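# Tighten two unmarked loose screws with cordless screwdriver

## Task

On the cover plate, find the two screws that have no orange paint mark; these are the loose ones. Use the cordless screwdriver lying on the table, running it by squeezing its trigger, to drive both screws fully tight. When you are done, the screwdriver must not be running.

## Robot and tools

ROBOT. Two arms, left_arm and right_arm. Each ends in an identical right hand, so hand axes and numbers mean the same on both and are not mirrored. The hand point sits 0.05 m in front of the palm, where index pad meets thumb tip in a pinch. Hand +z runs along the straight fingers (they reach 0.06 to 0.07 m past the point), +y points out of the palm, and +x runs across the palm away from the thumb. A wrist bracket on the little-finger side can strike things.

SCENE FRAME. Origin at table-top height, midway between the nominal arm bases. +x points out over the table, +z up, and left_arm is on the +y side (not necessarily the image left). Result positions are in metres, orientations as quaternions w,x,y,z, velocities in m/s and rad/s.

THE 28-NUMBER ROW. Both tools that move things use one row that covers both arms, always 28 values in [-1, 1], even if only one arm moves. Order: left arm dx, dy, dz, rx, ry, rz; left hand little, ring, middle, index, thumb_bend, thumb_turn, force_limit, speed; then the same fourteen for the right arm. The six pose values are an offset, not a pose. They are measured along scene axes from that arm's Hand target at the start of the action or move. 1.0 equals 0.6 m of travel or 180 degrees of turn. rx, ry, rz form one rotation vector, turning about the Hand target's position. Sending six zeros re-commands the current Hand target; repeating a nonzero offset moves the arm further. The finger values are absolute targets: +1 straight or open, -1 fully curled. For thumb_turn, +1 is beside the palm and -1 is opposite the fingers. A pinch is about index -0.22, thumb_bend -0.75, thumb_turn -0.57. force_limit maps -1 to +1 onto about 0 to 10 N (15 N for the two thumb motors). speed maps -1 to +1 onto near zero up to a full-travel time of 0.6 s. To keep a hand unchanged, resend the last eight hand values you actually sent; if none were sent yet, use hand_measured plus hand_force_limit and hand_speed. A trigger pull is a finger closing onto the trigger. Releasing it by opening that finger turns the screwdriver off.

execute_actions(actions, cameras). actions is a list of actions. Each action is up to 15 rows, one row per 1/30 s step; if there are fewer, the last row is held to fill 15 steps. Every row in an action counts from the Hand target at the start of that action. An empty list just returns state and images. cameras chooses the images: omitted or ["all"] gives all, [] gives none.

move(target, speed, blend, stop_force, zero, blocking, cameras). Straight-line travel of each hand point toward its offset target. target is one 28-value row, or up to 15 rows that differ only in pose offsets, all counted from the same starting Hand targets. speed is in m/s, 0.002 to 0.5 (default 0.25); turning speed is capped at twice that in rad/s. blend is in m and rounds corners in a list. stop_force is in N, 4 to 80. It ends an arm's path when the wrist sensor feels that much push against the motion; use it slowly for touching down, and not while the hand rotates. zero (default true) re-zeroes before the move. blocking=false returns early and cannot be combined with stop_force. Each move takes at least 0.5 s and at most 10 s. The move: line reports done, off_target, moving, held, contact or fault, plus limits such as paced or held.

wait(seconds 0 to 10) lets time pass while commands are held. stop brakes a running move. zoom_image(camera, region [x0,y0,x1,y1], at most 504x504 px) magnifies part of the latest image. Cameras: cam_head_left, cam_head_right, cam_high (896x504), cam_left_wrist, cam_right_wrist (672x504). show_instructions shows this scene's two reference pages about the screwdriver. zero_wrist_force(arm) tares that arm's wrist sensor. finished_scene(scene, check) must be called twice. The first call submits your check of each condition, after which you may still fix things. The second call ends the scene for good.

RESULTS. Hand target is the last commanded pose after clipping, and the next offsets start from it. Each step clips commands to within 100 mm and 16 degrees of the measured pose, so large offsets may arrive short. Wrist force and torque are in the hand's own axes. hand_measured, hand_stopped_by (moving, target, force, stalled, fault) and hand_load_n list six values in motor order. A lost grip shows as hand_load_n dropping toward 0. "pose unreachable" means the clearance check between the arms held a command back. A MOTOR HOT line warns that a motor is near an over-temperature stop.

AVOID. Do not let anything fall off the table. Do not drop the screwdriver or let go of moving parts. Avoid fast impacts and pressing past firm contact: about 150 N net force, or the joint torque limits (elbow 135 N m, wrists 48.6 N m), stops the arm for 10 s. Keep the arms from colliding. Do not overload fingers or swing the tool fast. Do not hold loads or strain toward unreachable poses for long. Loose objects may get small random nudges.

Each tool is called after "Emit:" by a JSON object that holds its "api" and its "payload".

Reference images:

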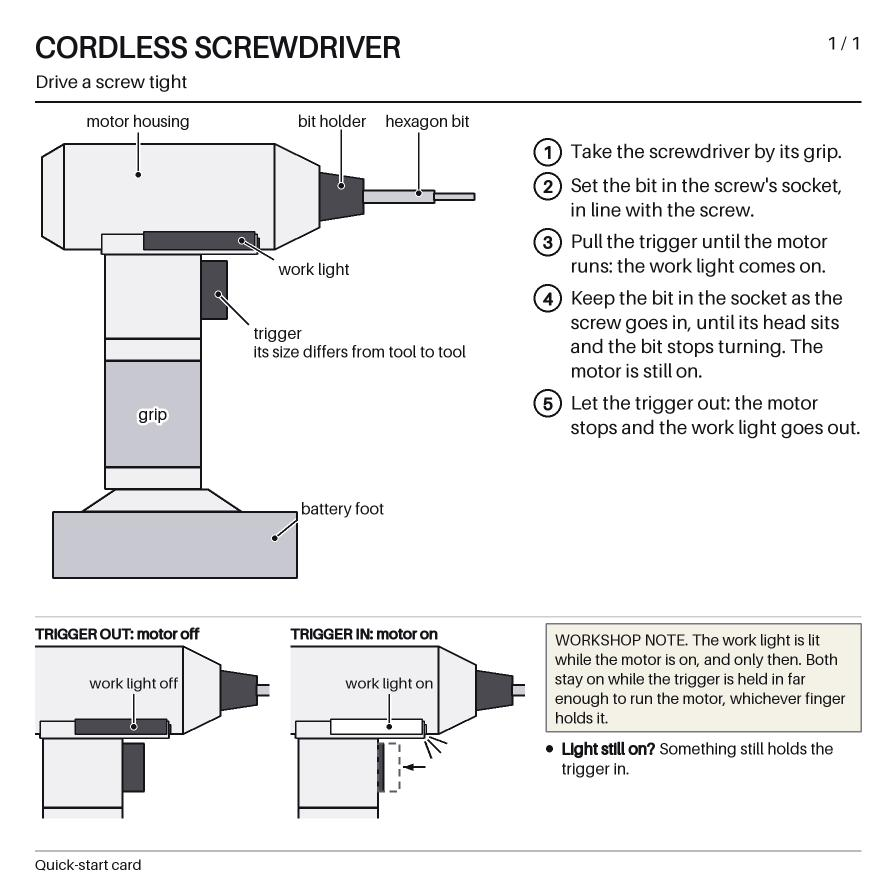

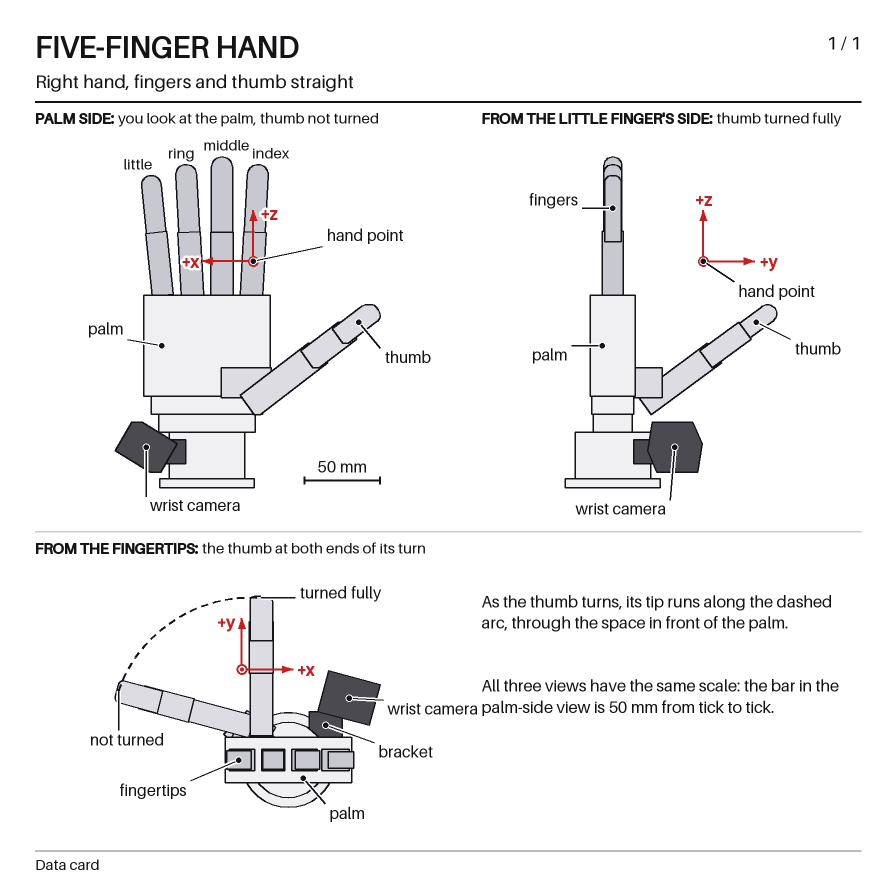

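## Session

Emit:
{"api": "execute_actions", "payload": {"actions": []}}

Scene clock: 0.00 s.
left_arm: end_effector_position=(+0.2956, +0.1548, +0.3895) hand_measured=(+1.000, +1.000, +1.000, +1.000, +1.000, +1.000) hand_load_n=(+0.0, +0.0, +0.0, +0.0, +0.0, +0.0) hand_stopped_by=(target, target, target, target, target, target) hand_force_limit=0.00 hand_speed=-0.80 end_effector_quat_wxyz=(-0.069, +0.198, +0.799, -0.564) end_effector_velocity=(+0.000, +0.000, +0.000) end_effector_angular_velocity=(+0.000, +0.000, +0.000) | right_arm: end_effector_position=(+1.0799, -0.1479, +0.3186) hand_measured=(+1.000, +1.000, +1.000, +1.000, +1.000, +1.000) hand_load_n=(+0.0, +0.0, +0.0, +0.0, +0.0, +0.0) hand_stopped_by=(target, target, target, target, target, target) hand_force_limit=0.00 hand_speed=-0.80 end_effector_quat_wxyz=(+0.236, +0.829, +0.357, +0.359) end_effector_velocity=(+0.000, +0.000, +0.000) end_effector_angular_velocity=(+0.000, -0.001, +0.000)
Joint positions: left_arm=[-0.786 -1.589 1.895 0.482 2.618 -2.305] | right_arm=[0.489 -0.541 0.461 0.906 2.111 1.091]
Joint velocities: left_arm=[0 0 0 0 0 0.001] | right_arm=[0 0 0 -0.001 0 0]
Joint torques (N m): no reading
Wrist force (N): no reading
Wrist torque (N m): no reading
Wrist force, peak (N): no reading
Hand target: left_arm +0.2956, +0.1548, +0.3895; -0.069, +0.198, +0.799, -0.564 | right_arm +1.0799, -0.1479, +0.3186; +0.236, +0.829, +0.357, +0.359

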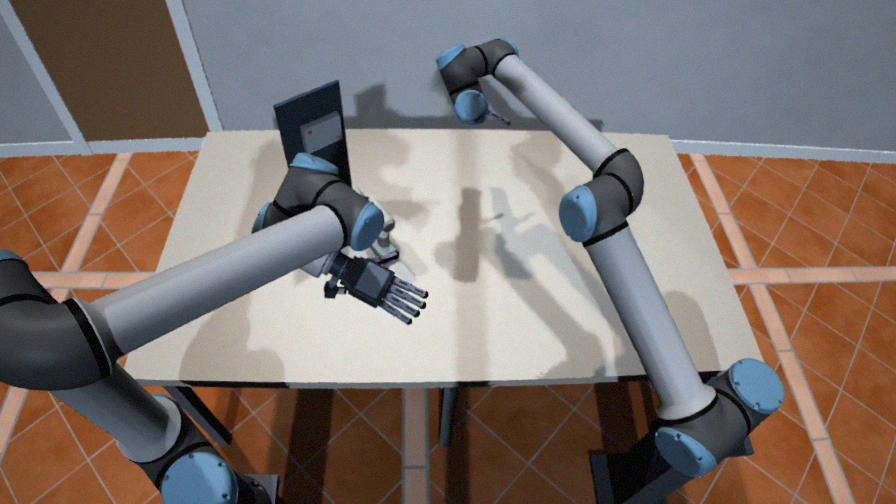

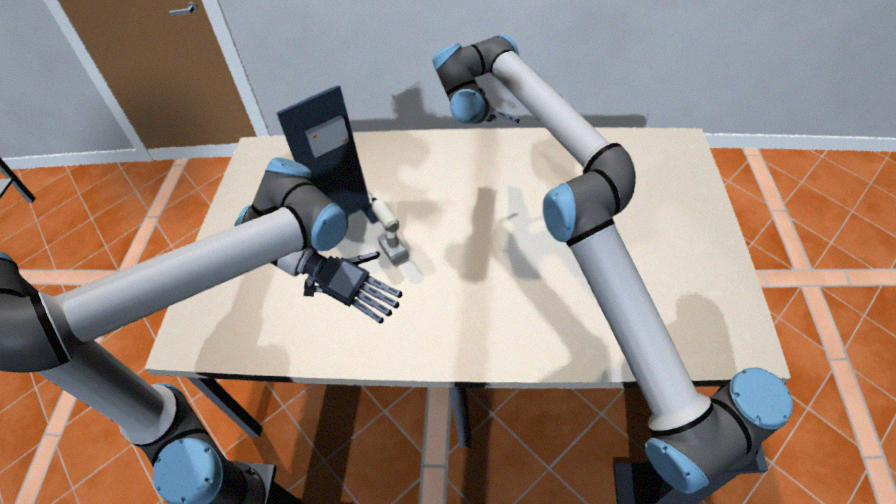

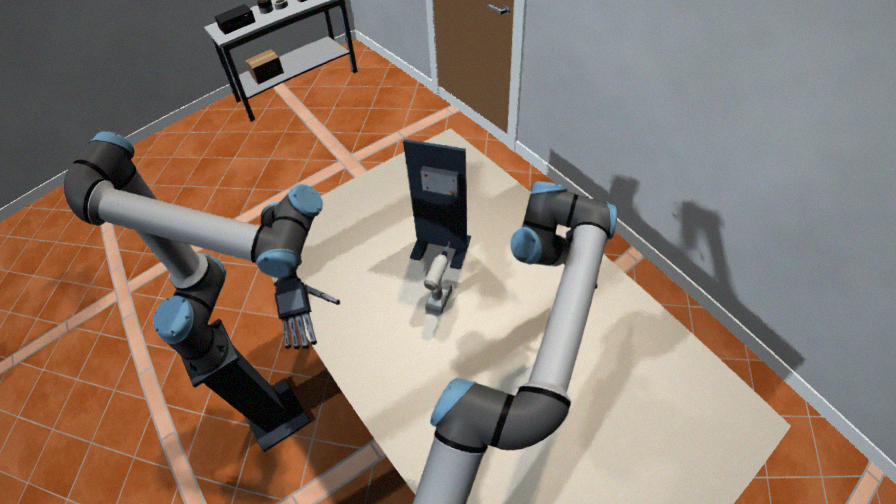

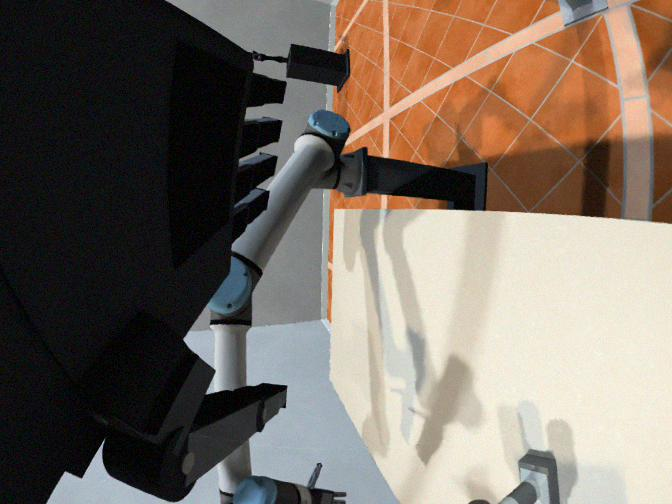

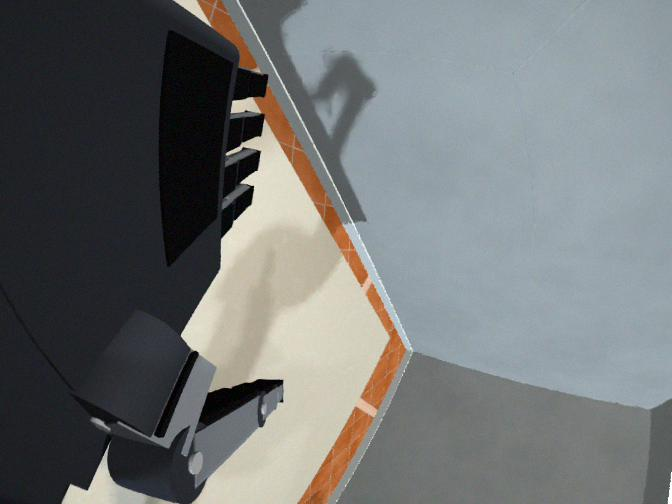

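Emit:
{"api": "zoom_image", "payload": {"camera": "cam_high", "region": [380, 120, 540, 340]}}

Emit:
{"api": "zoom_image", "payload": {"camera": "cam_head_right", "region": [240, 70, 460, 290]}}

Emit:
{"api": "zoom_image", "payload": {"camera": "cam_head_left", "region": [240, 70, 460, 290]}}

Emit:
{"api": "zoom_image", "payload": {"camera": "cam_high", "region": [400, 150, 480, 210]}}

Scaled by 2.291.

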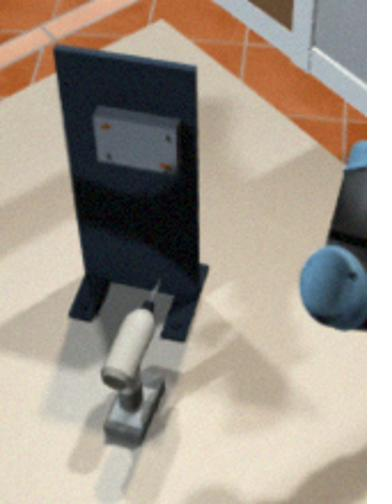

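Scaled by 2.291.

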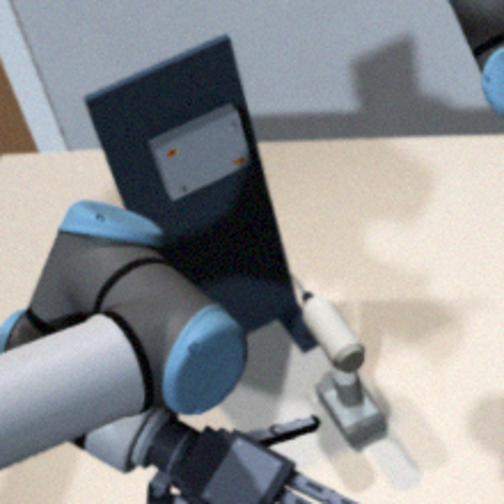

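Scaled by 2.291.

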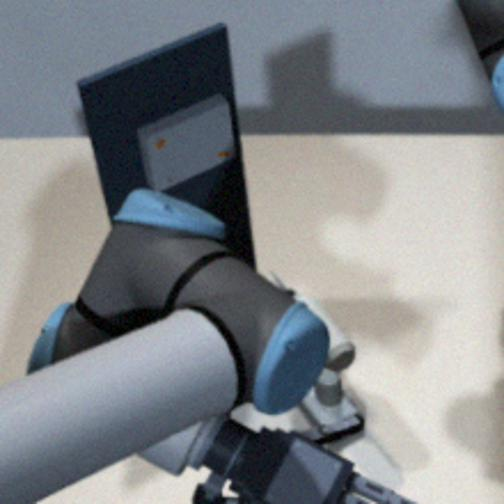

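Scaled by 6.300.

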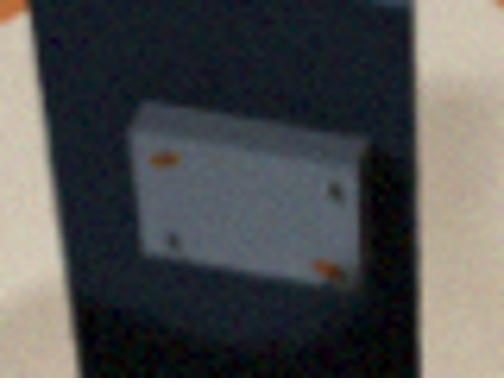

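Emit:
{"api": "move", "payload": {"target": [0.1, -0.15, 0.05, 0.36, -0.423, 0.558, 1,1,1,1,1,1,0,-0.8, 0,0,0,0,0,0,1,1,1,1,1,1,0,-0.8], "speed": 0.35}}

Scene clock: 5.87 s.
left_arm: end_effector_position=(+0.3547, +0.0648, +0.4188) hand_measured=(+1.000, +1.000, +1.000, +1.000, +1.000, +1.000) hand_load_n=(+0.0, +0.0, +0.0, +0.0, +0.0, +0.0) hand_stopped_by=(target, target, target, target, target, target) hand_force_limit=0.00 hand_speed=-0.80 end_effector_quat_wxyz=(+0.675, -0.213, +0.674, +0.213) end_effector_velocity=(+0.000, +0.000, +0.000) end_effector_angular_velocity=(+0.002, -0.001, +0.001) | right_arm: end_effector_position=(+1.0799, -0.1479, +0.3186) hand_measured=(+1.000, +1.000, +1.000, +1.000, +1.000, +1.000) hand_load_n=(+0.0, +0.0, +0.0, +0.5, +0.0, +0.0) hand_stopped_by=(target, target, target, target, target, target) hand_force_limit=0.00 hand_speed=-0.80 end_effector_quat_wxyz=(+0.236, +0.829, +0.357, +0.359) end_effector_velocity=(+0.000, +0.000, -0.002) end_effector_angular_velocity=(+0.000, +0.001, +0.000)
Joint positions: left_arm=[-1.464 -0.975 1.8 2.319 0.472 -4.714] | right_arm=[0.489 -0.541 0.461 0.906 2.111 1.091]
Joint velocities: left_arm=[0 0.001 0 0.004 0.001 -0.002] | right_arm=[0 0.002 0 -0.001 0 0]
Joint torques (N m): left_arm=[-10.24 -81.75 -34.39 4.41 0.58 -2.85] | right_arm=[-5.66 -122.2 -42.31 0.54 2.06 -0.76]
Wrist force (N): left_arm=[-2.0 2.5 -0.3] | right_arm=[0.1 0.0 0.3]
Wrist torque (N m): left_arm=[0.44 0.41 -0.12] | right_arm=[-0.01 -0.02 0.01]
Wrist force, peak (N): left_arm=[-1.8 2.9 -0.4] | right_arm=[0.5 -0.4 0.5]
Hand target: left_arm +0.3547, +0.0648, +0.4189; +0.675, -0.213, +0.674, +0.213 | right_arm +1.0799, -0.1479, +0.3186; +0.236, +0.829, +0.357, +0.359
Off the commanded pose: left_arm 0.001 m, 0 deg | right_arm 0.000 m, 0 deg.
move: done

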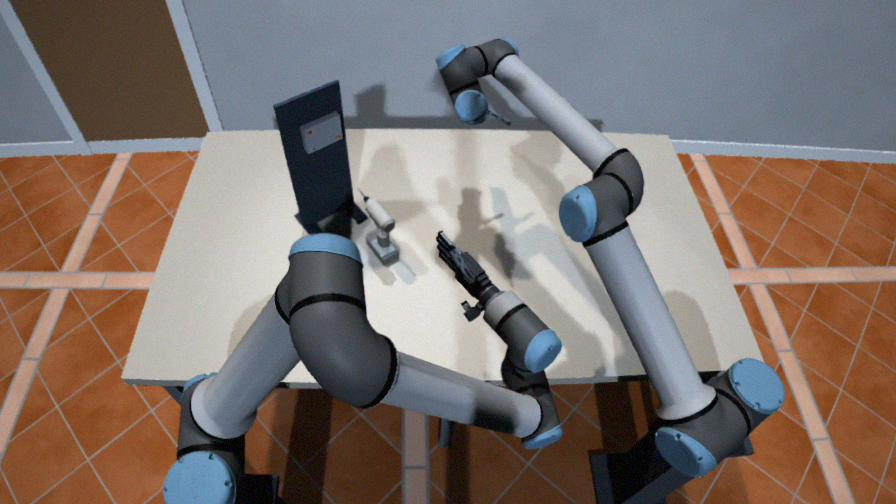

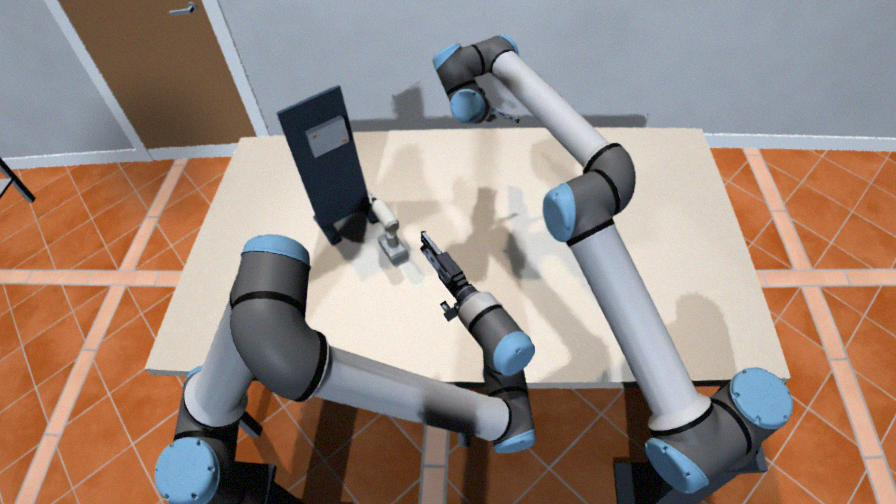

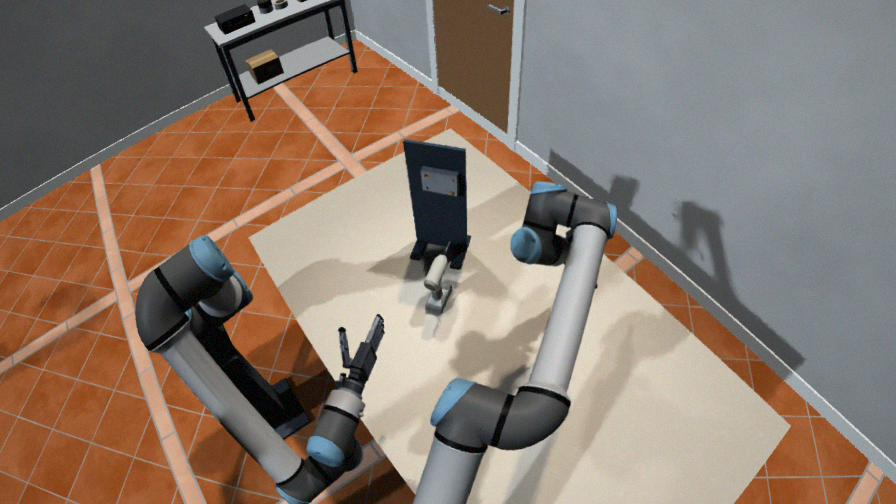

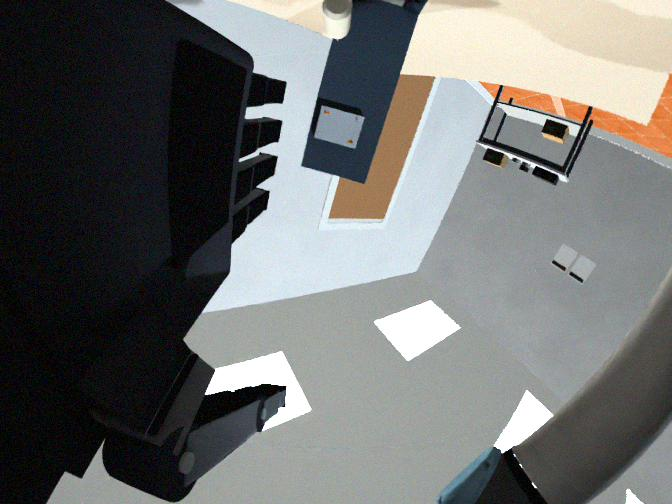

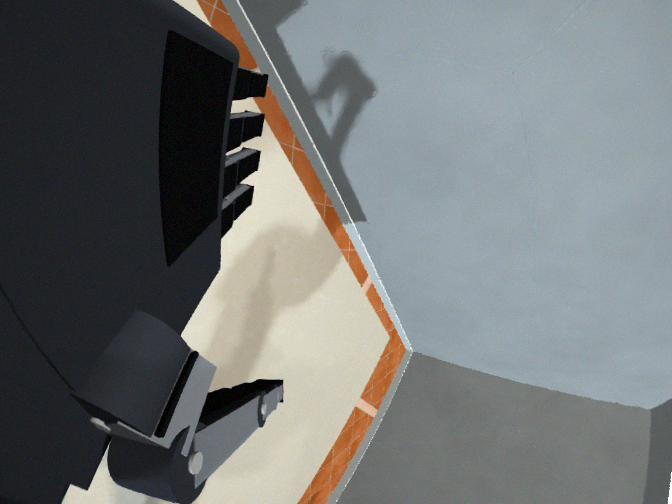

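Emit:
{"api": "zoom_image", "payload": {"camera": "cam_left_wrist", "region": [280, 0, 440, 190]}}

Emit:
{"api": "zoom_image", "payload": {"camera": "cam_head_left", "region": [260, 70, 500, 290]}}

Emit:
{"api": "zoom_image", "payload": {"camera": "cam_head_right", "region": [260, 70, 500, 290]}}

Scaled by 2.653 from the camera's 672x504 image, which has a finer 960x720 frame.

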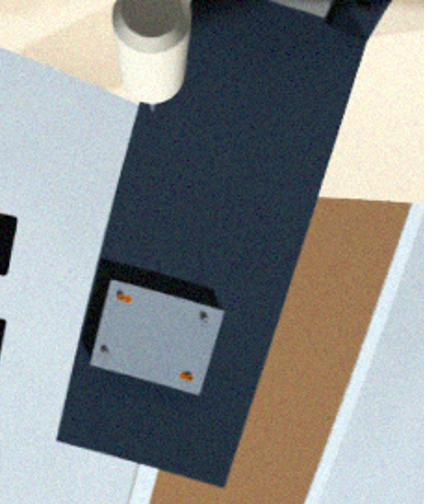

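Scaled by 2.100.

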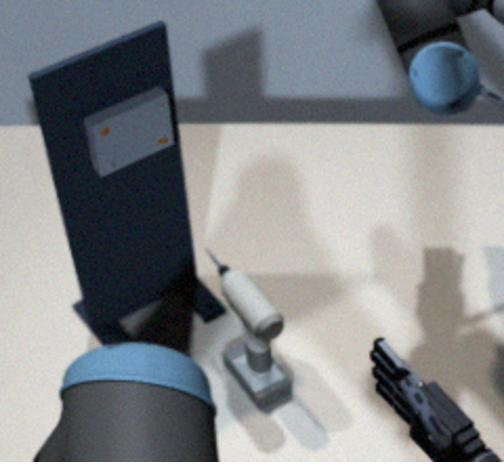

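Scaled by 2.100.

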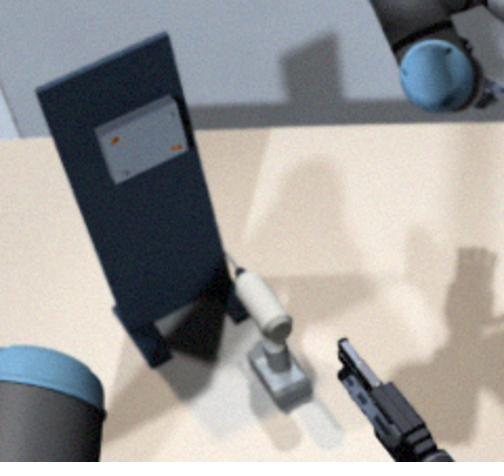

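Emit:
{"api": "move", "payload": {"target": [0, 0, -0.3333, 0,0,0, 1,1,1,1,1,1,0,-0.8, 0,0,0,0,0,0,1,1,1,1,1,1,0,-0.8], "cameras": ["cam_left_wrist","cam_head_right","cam_high"]}}

Emit:
{"api": "zoom_image", "payload": {"camera": "cam_left_wrist", "region": [280, 0, 480, 200]}}

Scene clock: 8.53 s.
left_arm: end_effector_position=(+0.3546, +0.0652, +0.2189) hand_measured=(+1.000, +1.000, +1.000, +1.000, +1.000, +1.000) hand_load_n=(+0.0, +0.0, +0.0, +0.0, -0.5, +0.0) hand_stopped_by=(target, target, target, target, target, target) hand_force_limit=0.00 hand_speed=-0.80 end_effector_quat_wxyz=(+0.675, -0.213, +0.674, +0.213) end_effector_velocity=(+0.001, +0.001, -0.001) end_effector_angular_velocity=(+0.004, +0.002, +0.001) | right_arm: end_effector_position=(+1.0799, -0.1479, +0.3186) hand_measured=(+1.000, +1.000, +1.000, +1.000, +1.000, +1.000) hand_load_n=(+0.0, +0.0, +0.0, +0.0, +0.0, +0.0) hand_stopped_by=(target, target, target, target, target, target) hand_force_limit=0.00 hand_speed=-0.80 end_effector_quat_wxyz=(+0.236, +0.829, +0.357, +0.359) end_effector_velocity=(+0.000, +0.000, -0.001) end_effector_angular_velocity=(+0.000, +0.000, +0.000)
Joint positions: left_arm=[-1.464 -0.7 1.793 2.051 0.472 -4.714] | right_arm=[0.489 -0.541 0.461 0.906 2.111 1.091]
Joint velocities: left_arm=[0.001 0.001 0.001 0 0 0.002] | right_arm=[0 0 0 0 0 0]
Joint torques (N m): left_arm=[-8.92 -63.11 -5.9 1.55 1.11 1.33] | right_arm=[-6.45 -123.6 -44.29 0.16 2.07 -0.86]
Wrist force (N): left_arm=[-1.7 2.6 -0.1] | right_arm=[0.0 -0.3 0.1]
Wrist torque (N m): left_arm=[0.43 0.38 -0.11] | right_arm=[-0.05 0.00 -0.01]
Wrist force, peak (N): left_arm=[-4.3 2.5 0.1] | right_arm=[0.2 0.6 0.5]
Hand target: left_arm +0.3546, +0.0652, +0.2188; +0.675, -0.213, +0.674, +0.213 | right_arm +1.0799, -0.1479, +0.3186; +0.236, +0.829, +0.357, +0.359
Off the commanded pose: left_arm 0.000 m, 0 deg | right_arm 0.000 m, 0 deg.
move: done
Images, in order (width x height): cam_head_right 896x504, cam_high 896x504, cam_left_wrist 672x504.

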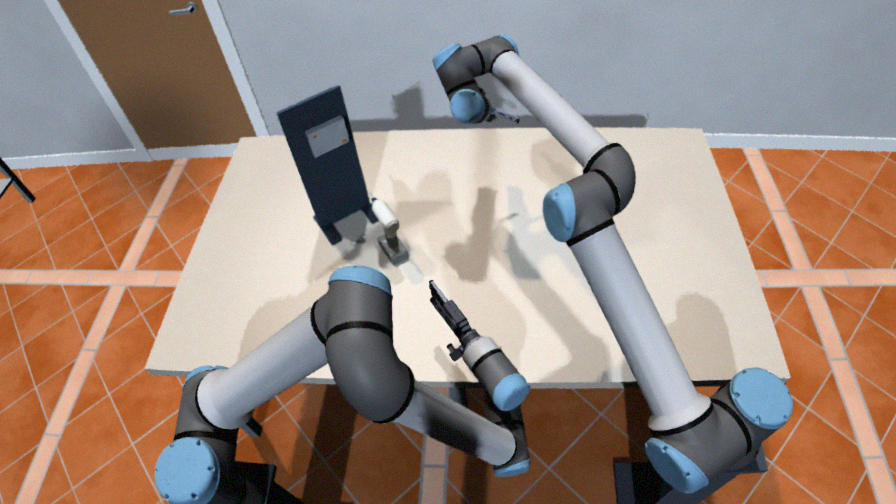

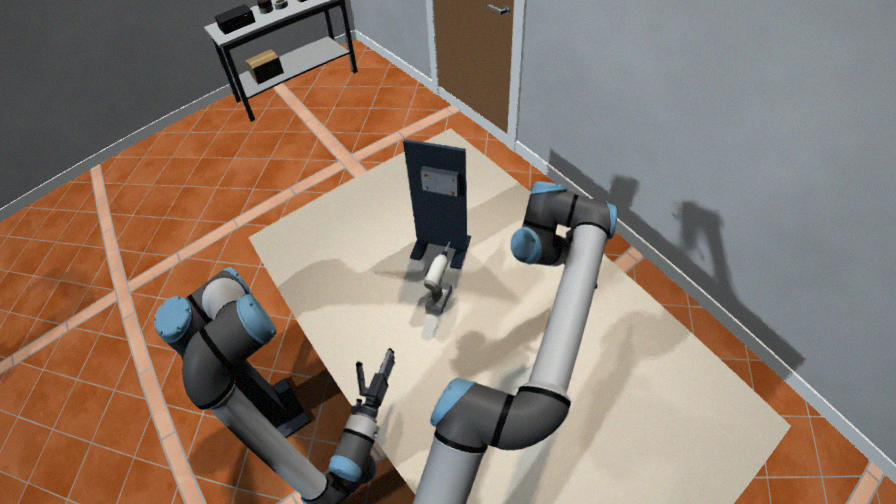

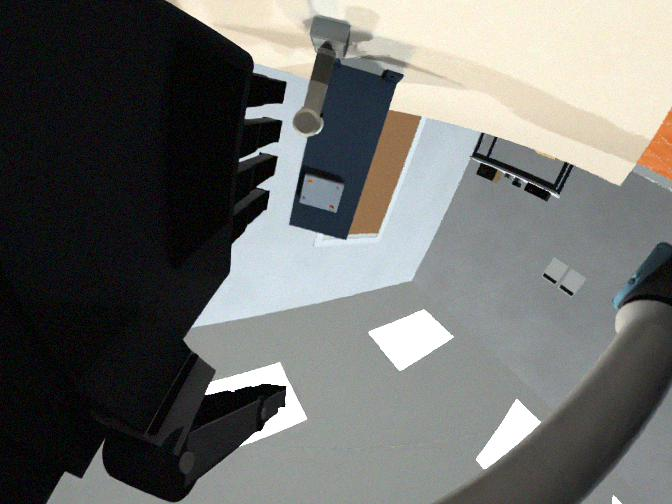

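Scaled by 2.520 from the camera's 672x504 image, which has a finer 960x720 frame.

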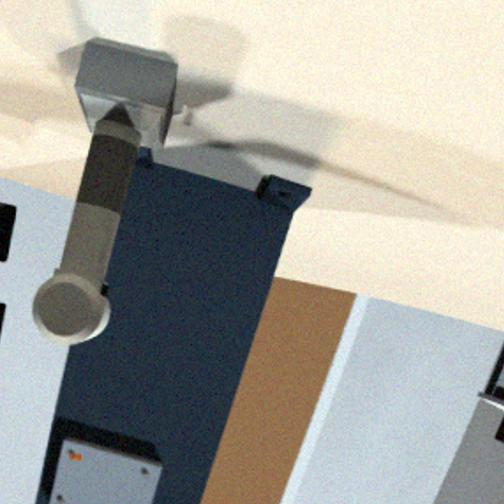

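Emit:
{"api": "move", "payload": {"target": [0.1933, 0.0137, -0.1333, 0,0,0, 1,1,1,1,1,1,0,-0.8, 0,0,0,0,0,0,1,1,1,1,1,1,0,-0.8], "cameras": ["cam_left_wrist","cam_head_right","cam_head_left","cam_high"]}}

Emit:
{"api": "zoom_image", "payload": {"camera": "cam_left_wrist", "region": [230, 0, 430, 200]}}

Scene clock: 11.57 s.
left_arm: end_effector_position=(+0.3934, +0.0693, +0.1911) hand_measured=(+1.000, +1.000, +1.000, +1.000, +1.000, +1.000) hand_load_n=(+0.0, +0.0, +0.0, +0.0, +0.0, +0.0) hand_stopped_by=(target, target, target, target, target, target) hand_force_limit=0.00 hand_speed=-0.80 end_effector_quat_wxyz=(+0.675, -0.213, +0.674, +0.214) end_effector_velocity=(+0.000, +0.000, +0.000) end_effector_angular_velocity=(+0.001, +0.001, +0.000) | right_arm: end_effector_position=(+1.0799, -0.1479, +0.3186) hand_measured=(+1.000, +1.000, +1.000, +1.000, +1.000, +1.000) hand_load_n=(+0.0, +0.0, +0.0, +0.0, +0.0, +0.0) hand_stopped_by=(target, target, target, target, target, target) hand_force_limit=0.00 hand_speed=-0.80 end_effector_quat_wxyz=(+0.236, +0.829, +0.357, +0.359) end_effector_velocity=(+0.000, +0.000, -0.001) end_effector_angular_velocity=(-0.001, +0.001, +0.000)
Joint positions: left_arm=[-1.411 -0.65 1.758 2.037 0.42 -4.715] | right_arm=[0.489 -0.541 0.461 0.906 2.111 1.091]
Joint velocities: left_arm=[0 0 0 -0.001 0 0.002] | right_arm=[0 0.001 0 0 0 0]
Joint torques (N m): left_arm=[-0.74 -78.43 -19.32 0.54 -0.41 0.06] | right_arm=[-8.51 -126.14 -44.36 -0.48 2.19 -1.17]
Wrist force (N): left_arm=[-1.7 3.0 -0.2] | right_arm=[0.3 -0.2 0.2]
Wrist torque (N m): left_arm=[0.50 0.38 -0.10] | right_arm=[-0.04 -0.04 0.01]
Wrist force, peak (N): left_arm=[-3.3 3.9 -2.3] | right_arm=[0.1 0.5 0.6]
Hand target: left_arm +0.3934, +0.0693, +0.1911; +0.675, -0.213, +0.674, +0.214 | right_arm +1.0799, -0.1479, +0.3186; +0.236, +0.829, +0.357, +0.359
Off the commanded pose: left_arm 0.093 m, 0 deg | right_arm 0.000 m, 0 deg.
FORCE FAULT: contact force on the left arm reached its limit, and that arm stopped. The contact can be on any part of that arm, not only on its tool. That arm's remaining commands of this call were not run. That arm is still stopped at the end of this call. That arm stays stopped for about 10 more seconds. Until then a move that you send moves the other arm only, and its call returns only when the move has ended. Once the stop has ended, the next robot result says so. If the stop ends while you think or write, that arm runs what you send next, counted from its Hand target as the stop leaves it. While its stop runs, an arm, its gripper or tool too, takes no new command. Until it ends, the stop uses up actions while you think or wait. An arm that is not stopped still takes commands.
move: fault (left_arm)
Images, in order (width x height): cam_head_left 896x504, cam_head_right 896x504, cam_high 896x504, cam_left_wrist 672x504.

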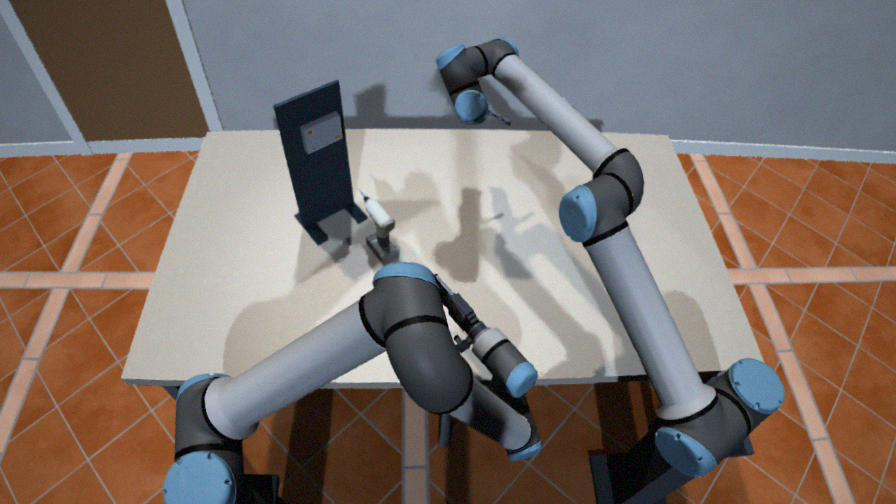

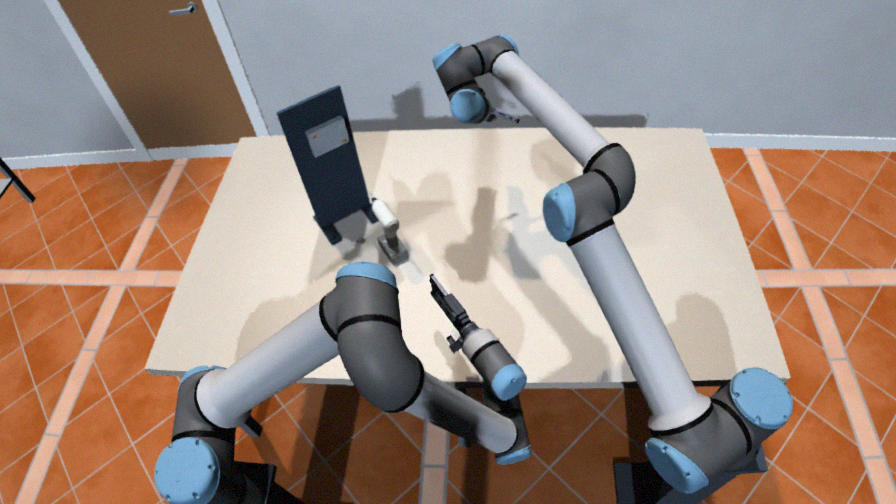

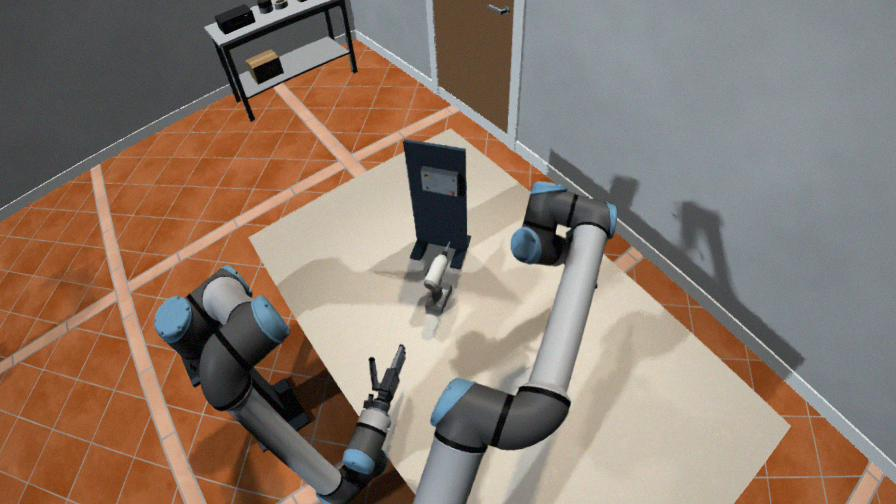

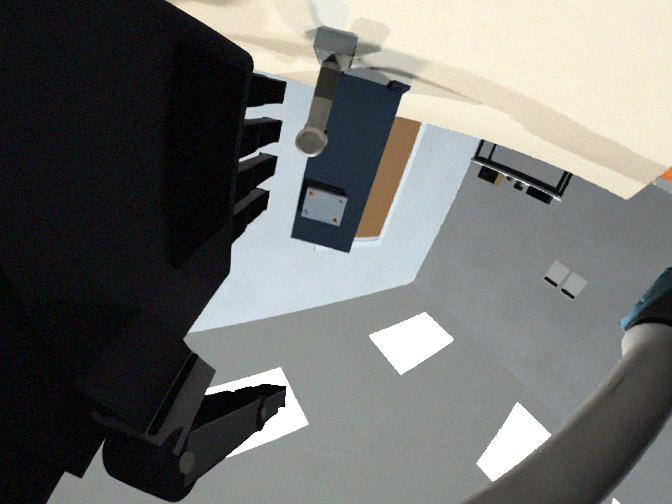

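Scaled by 2.520 from the camera's 672x504 image, which has a finer 960x720 frame.

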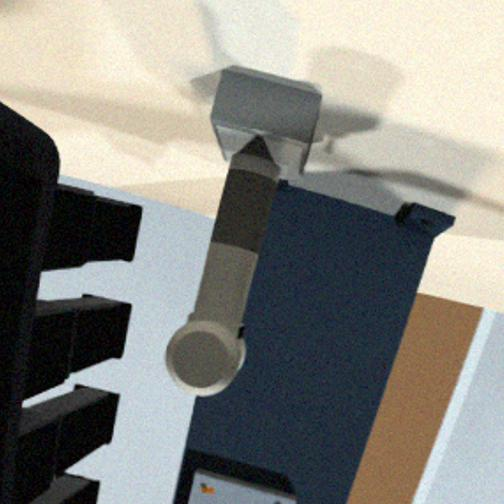

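Emit:
{"api": "move", "payload": {"target": [0,0,0,0,0,0, 1,1,1,1,1,1,0,-0.8, -0.233,0.338,0.186,0.416,0.234,0.462,1,1,1,1,1,1,0,-0.8], "speed": 0.4}}

Scene clock: 16.70 s.
left_arm: end_effector_position=(+0.3934, +0.0693, +0.1911) hand_measured=(+1.000, +1.000, +1.000, +1.000, +1.000, +1.000) hand_load_n=(+0.0, +0.0, +0.0, +0.0, +0.0, -0.5) hand_stopped_by=(target, target, target, target, target, target) hand_force_limit=0.00 hand_speed=-0.80 end_effector_quat_wxyz=(+0.675, -0.213, +0.674, +0.214) end_effector_velocity=(+0.000, +0.000, +0.000) end_effector_angular_velocity=(+0.000, +0.000, +0.001) | right_arm: end_effector_position=(+0.9399, +0.0549, +0.4305) hand_measured=(+1.000, +1.000, +1.000, +1.000, +1.000, +1.000) hand_load_n=(+0.0, +0.0, +0.0, +0.0, +0.0, +0.0) hand_stopped_by=(target, target, target, target, target, target) hand_force_limit=0.00 hand_speed=-0.80 end_effector_quat_wxyz=(+0.655, -0.439, -0.556, -0.264) end_effector_velocity=(+0.000, +0.000, +0.000) end_effector_angular_velocity=(+0.000, -0.002, -0.001)
Joint positions: left_arm=[-1.411 -0.65 1.758 2.037 0.42 -4.715] | right_arm=[0.287 -0.59 0.881 2.835 0.172 -1.269]
Joint velocities: left_arm=[0 0 0 0.001 0 -0.001] | right_arm=[0 0.001 -0.003 -0.006 -0.001 0.006]
Joint torques (N m): left_arm=[0.11 -76.24 -17.89 1.39 -1.35 0.39] | right_arm=[-12.97 -109.56 -45.76 -2.87 -0.18 2.54]
Wrist force (N): left_arm=[-1.6 3.0 -0.2] | right_arm=[0.5 0.4 -0.6]
Wrist torque (N m): left_arm=[0.50 0.36 -0.10] | right_arm=[0.05 0.23 0.23]
Wrist force, peak (N): left_arm=[-1.6 3.2 -0.2] | right_arm=[0.0 1.9 -0.9]
Hand target: left_arm +0.3934, +0.0693, +0.1911; +0.675, -0.213, +0.674, +0.214 | right_arm +0.9399, +0.0549, +0.4304; +0.655, -0.439, -0.556, -0.264
Off the commanded pose: right_arm 0.000 m, 0 deg.
FORCE FAULT, CONTINUED: the left arm was still stopped when this call began, by the force fault that an earlier result reported. Since the last result the stop counts as 1 of the actions that you can send in this scene. That arm ran no command of this call. That arm is still stopped at the end of this call. That arm stays stopped for about 4 more seconds. If the stop ends while you think or write, that arm runs what you send next, counted from its Hand target as the stop leaves it. While its stop runs, an arm, its gripper or tool too, takes no new command.
move: done (right_arm), not run (left_arm; its earlier fault stop)

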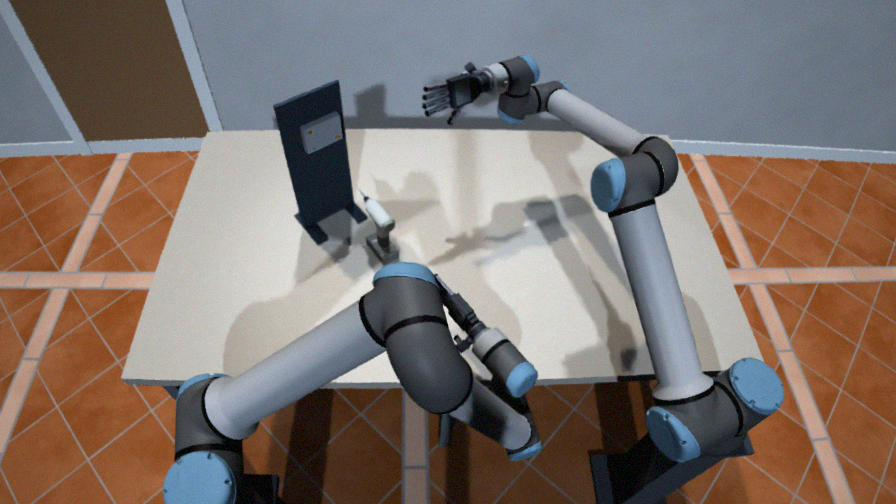

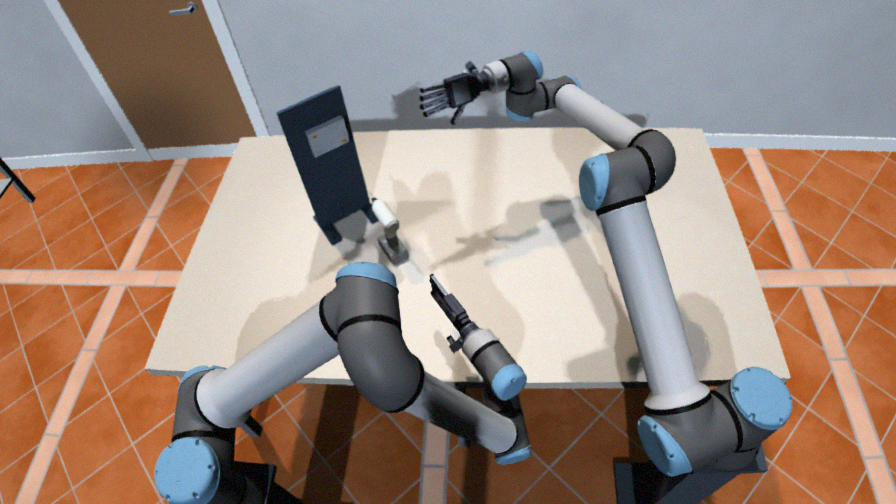

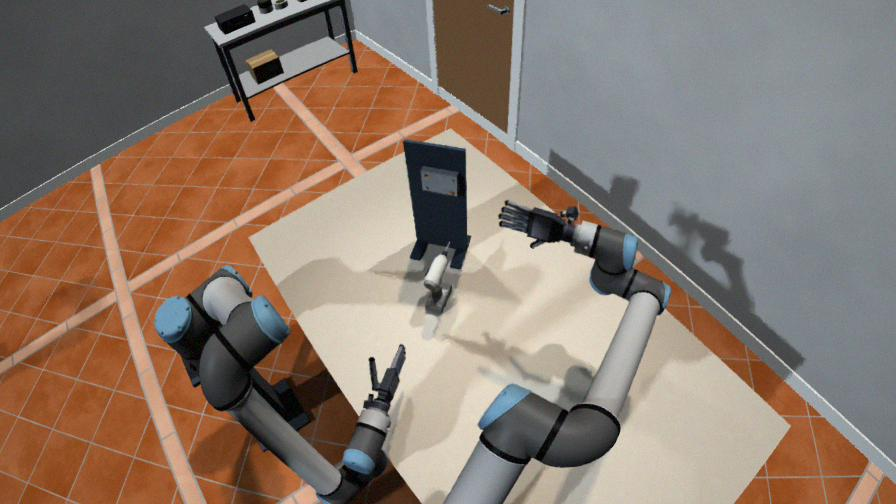

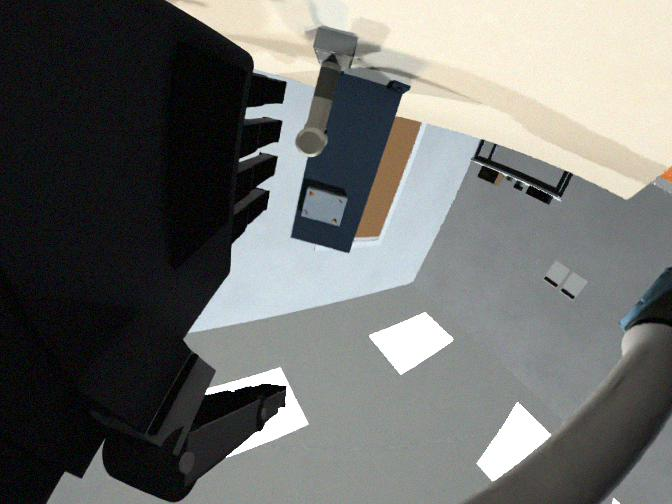

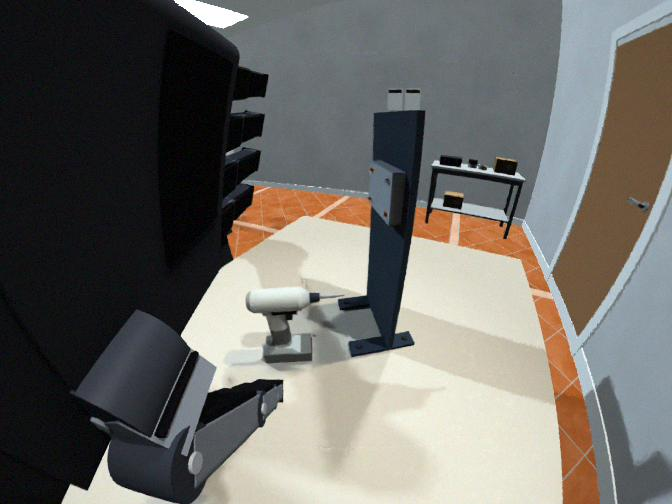

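Emit:
{"api": "zoom_image", "payload": {"camera": "cam_right_wrist", "region": [220, 90, 440, 380]}}

Scaled by 1.738 from the camera's 672x504 image, which has a finer 960x720 frame.

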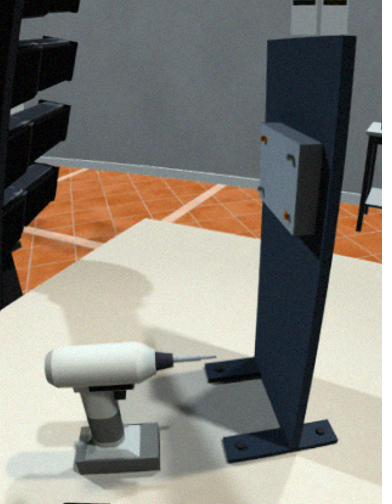

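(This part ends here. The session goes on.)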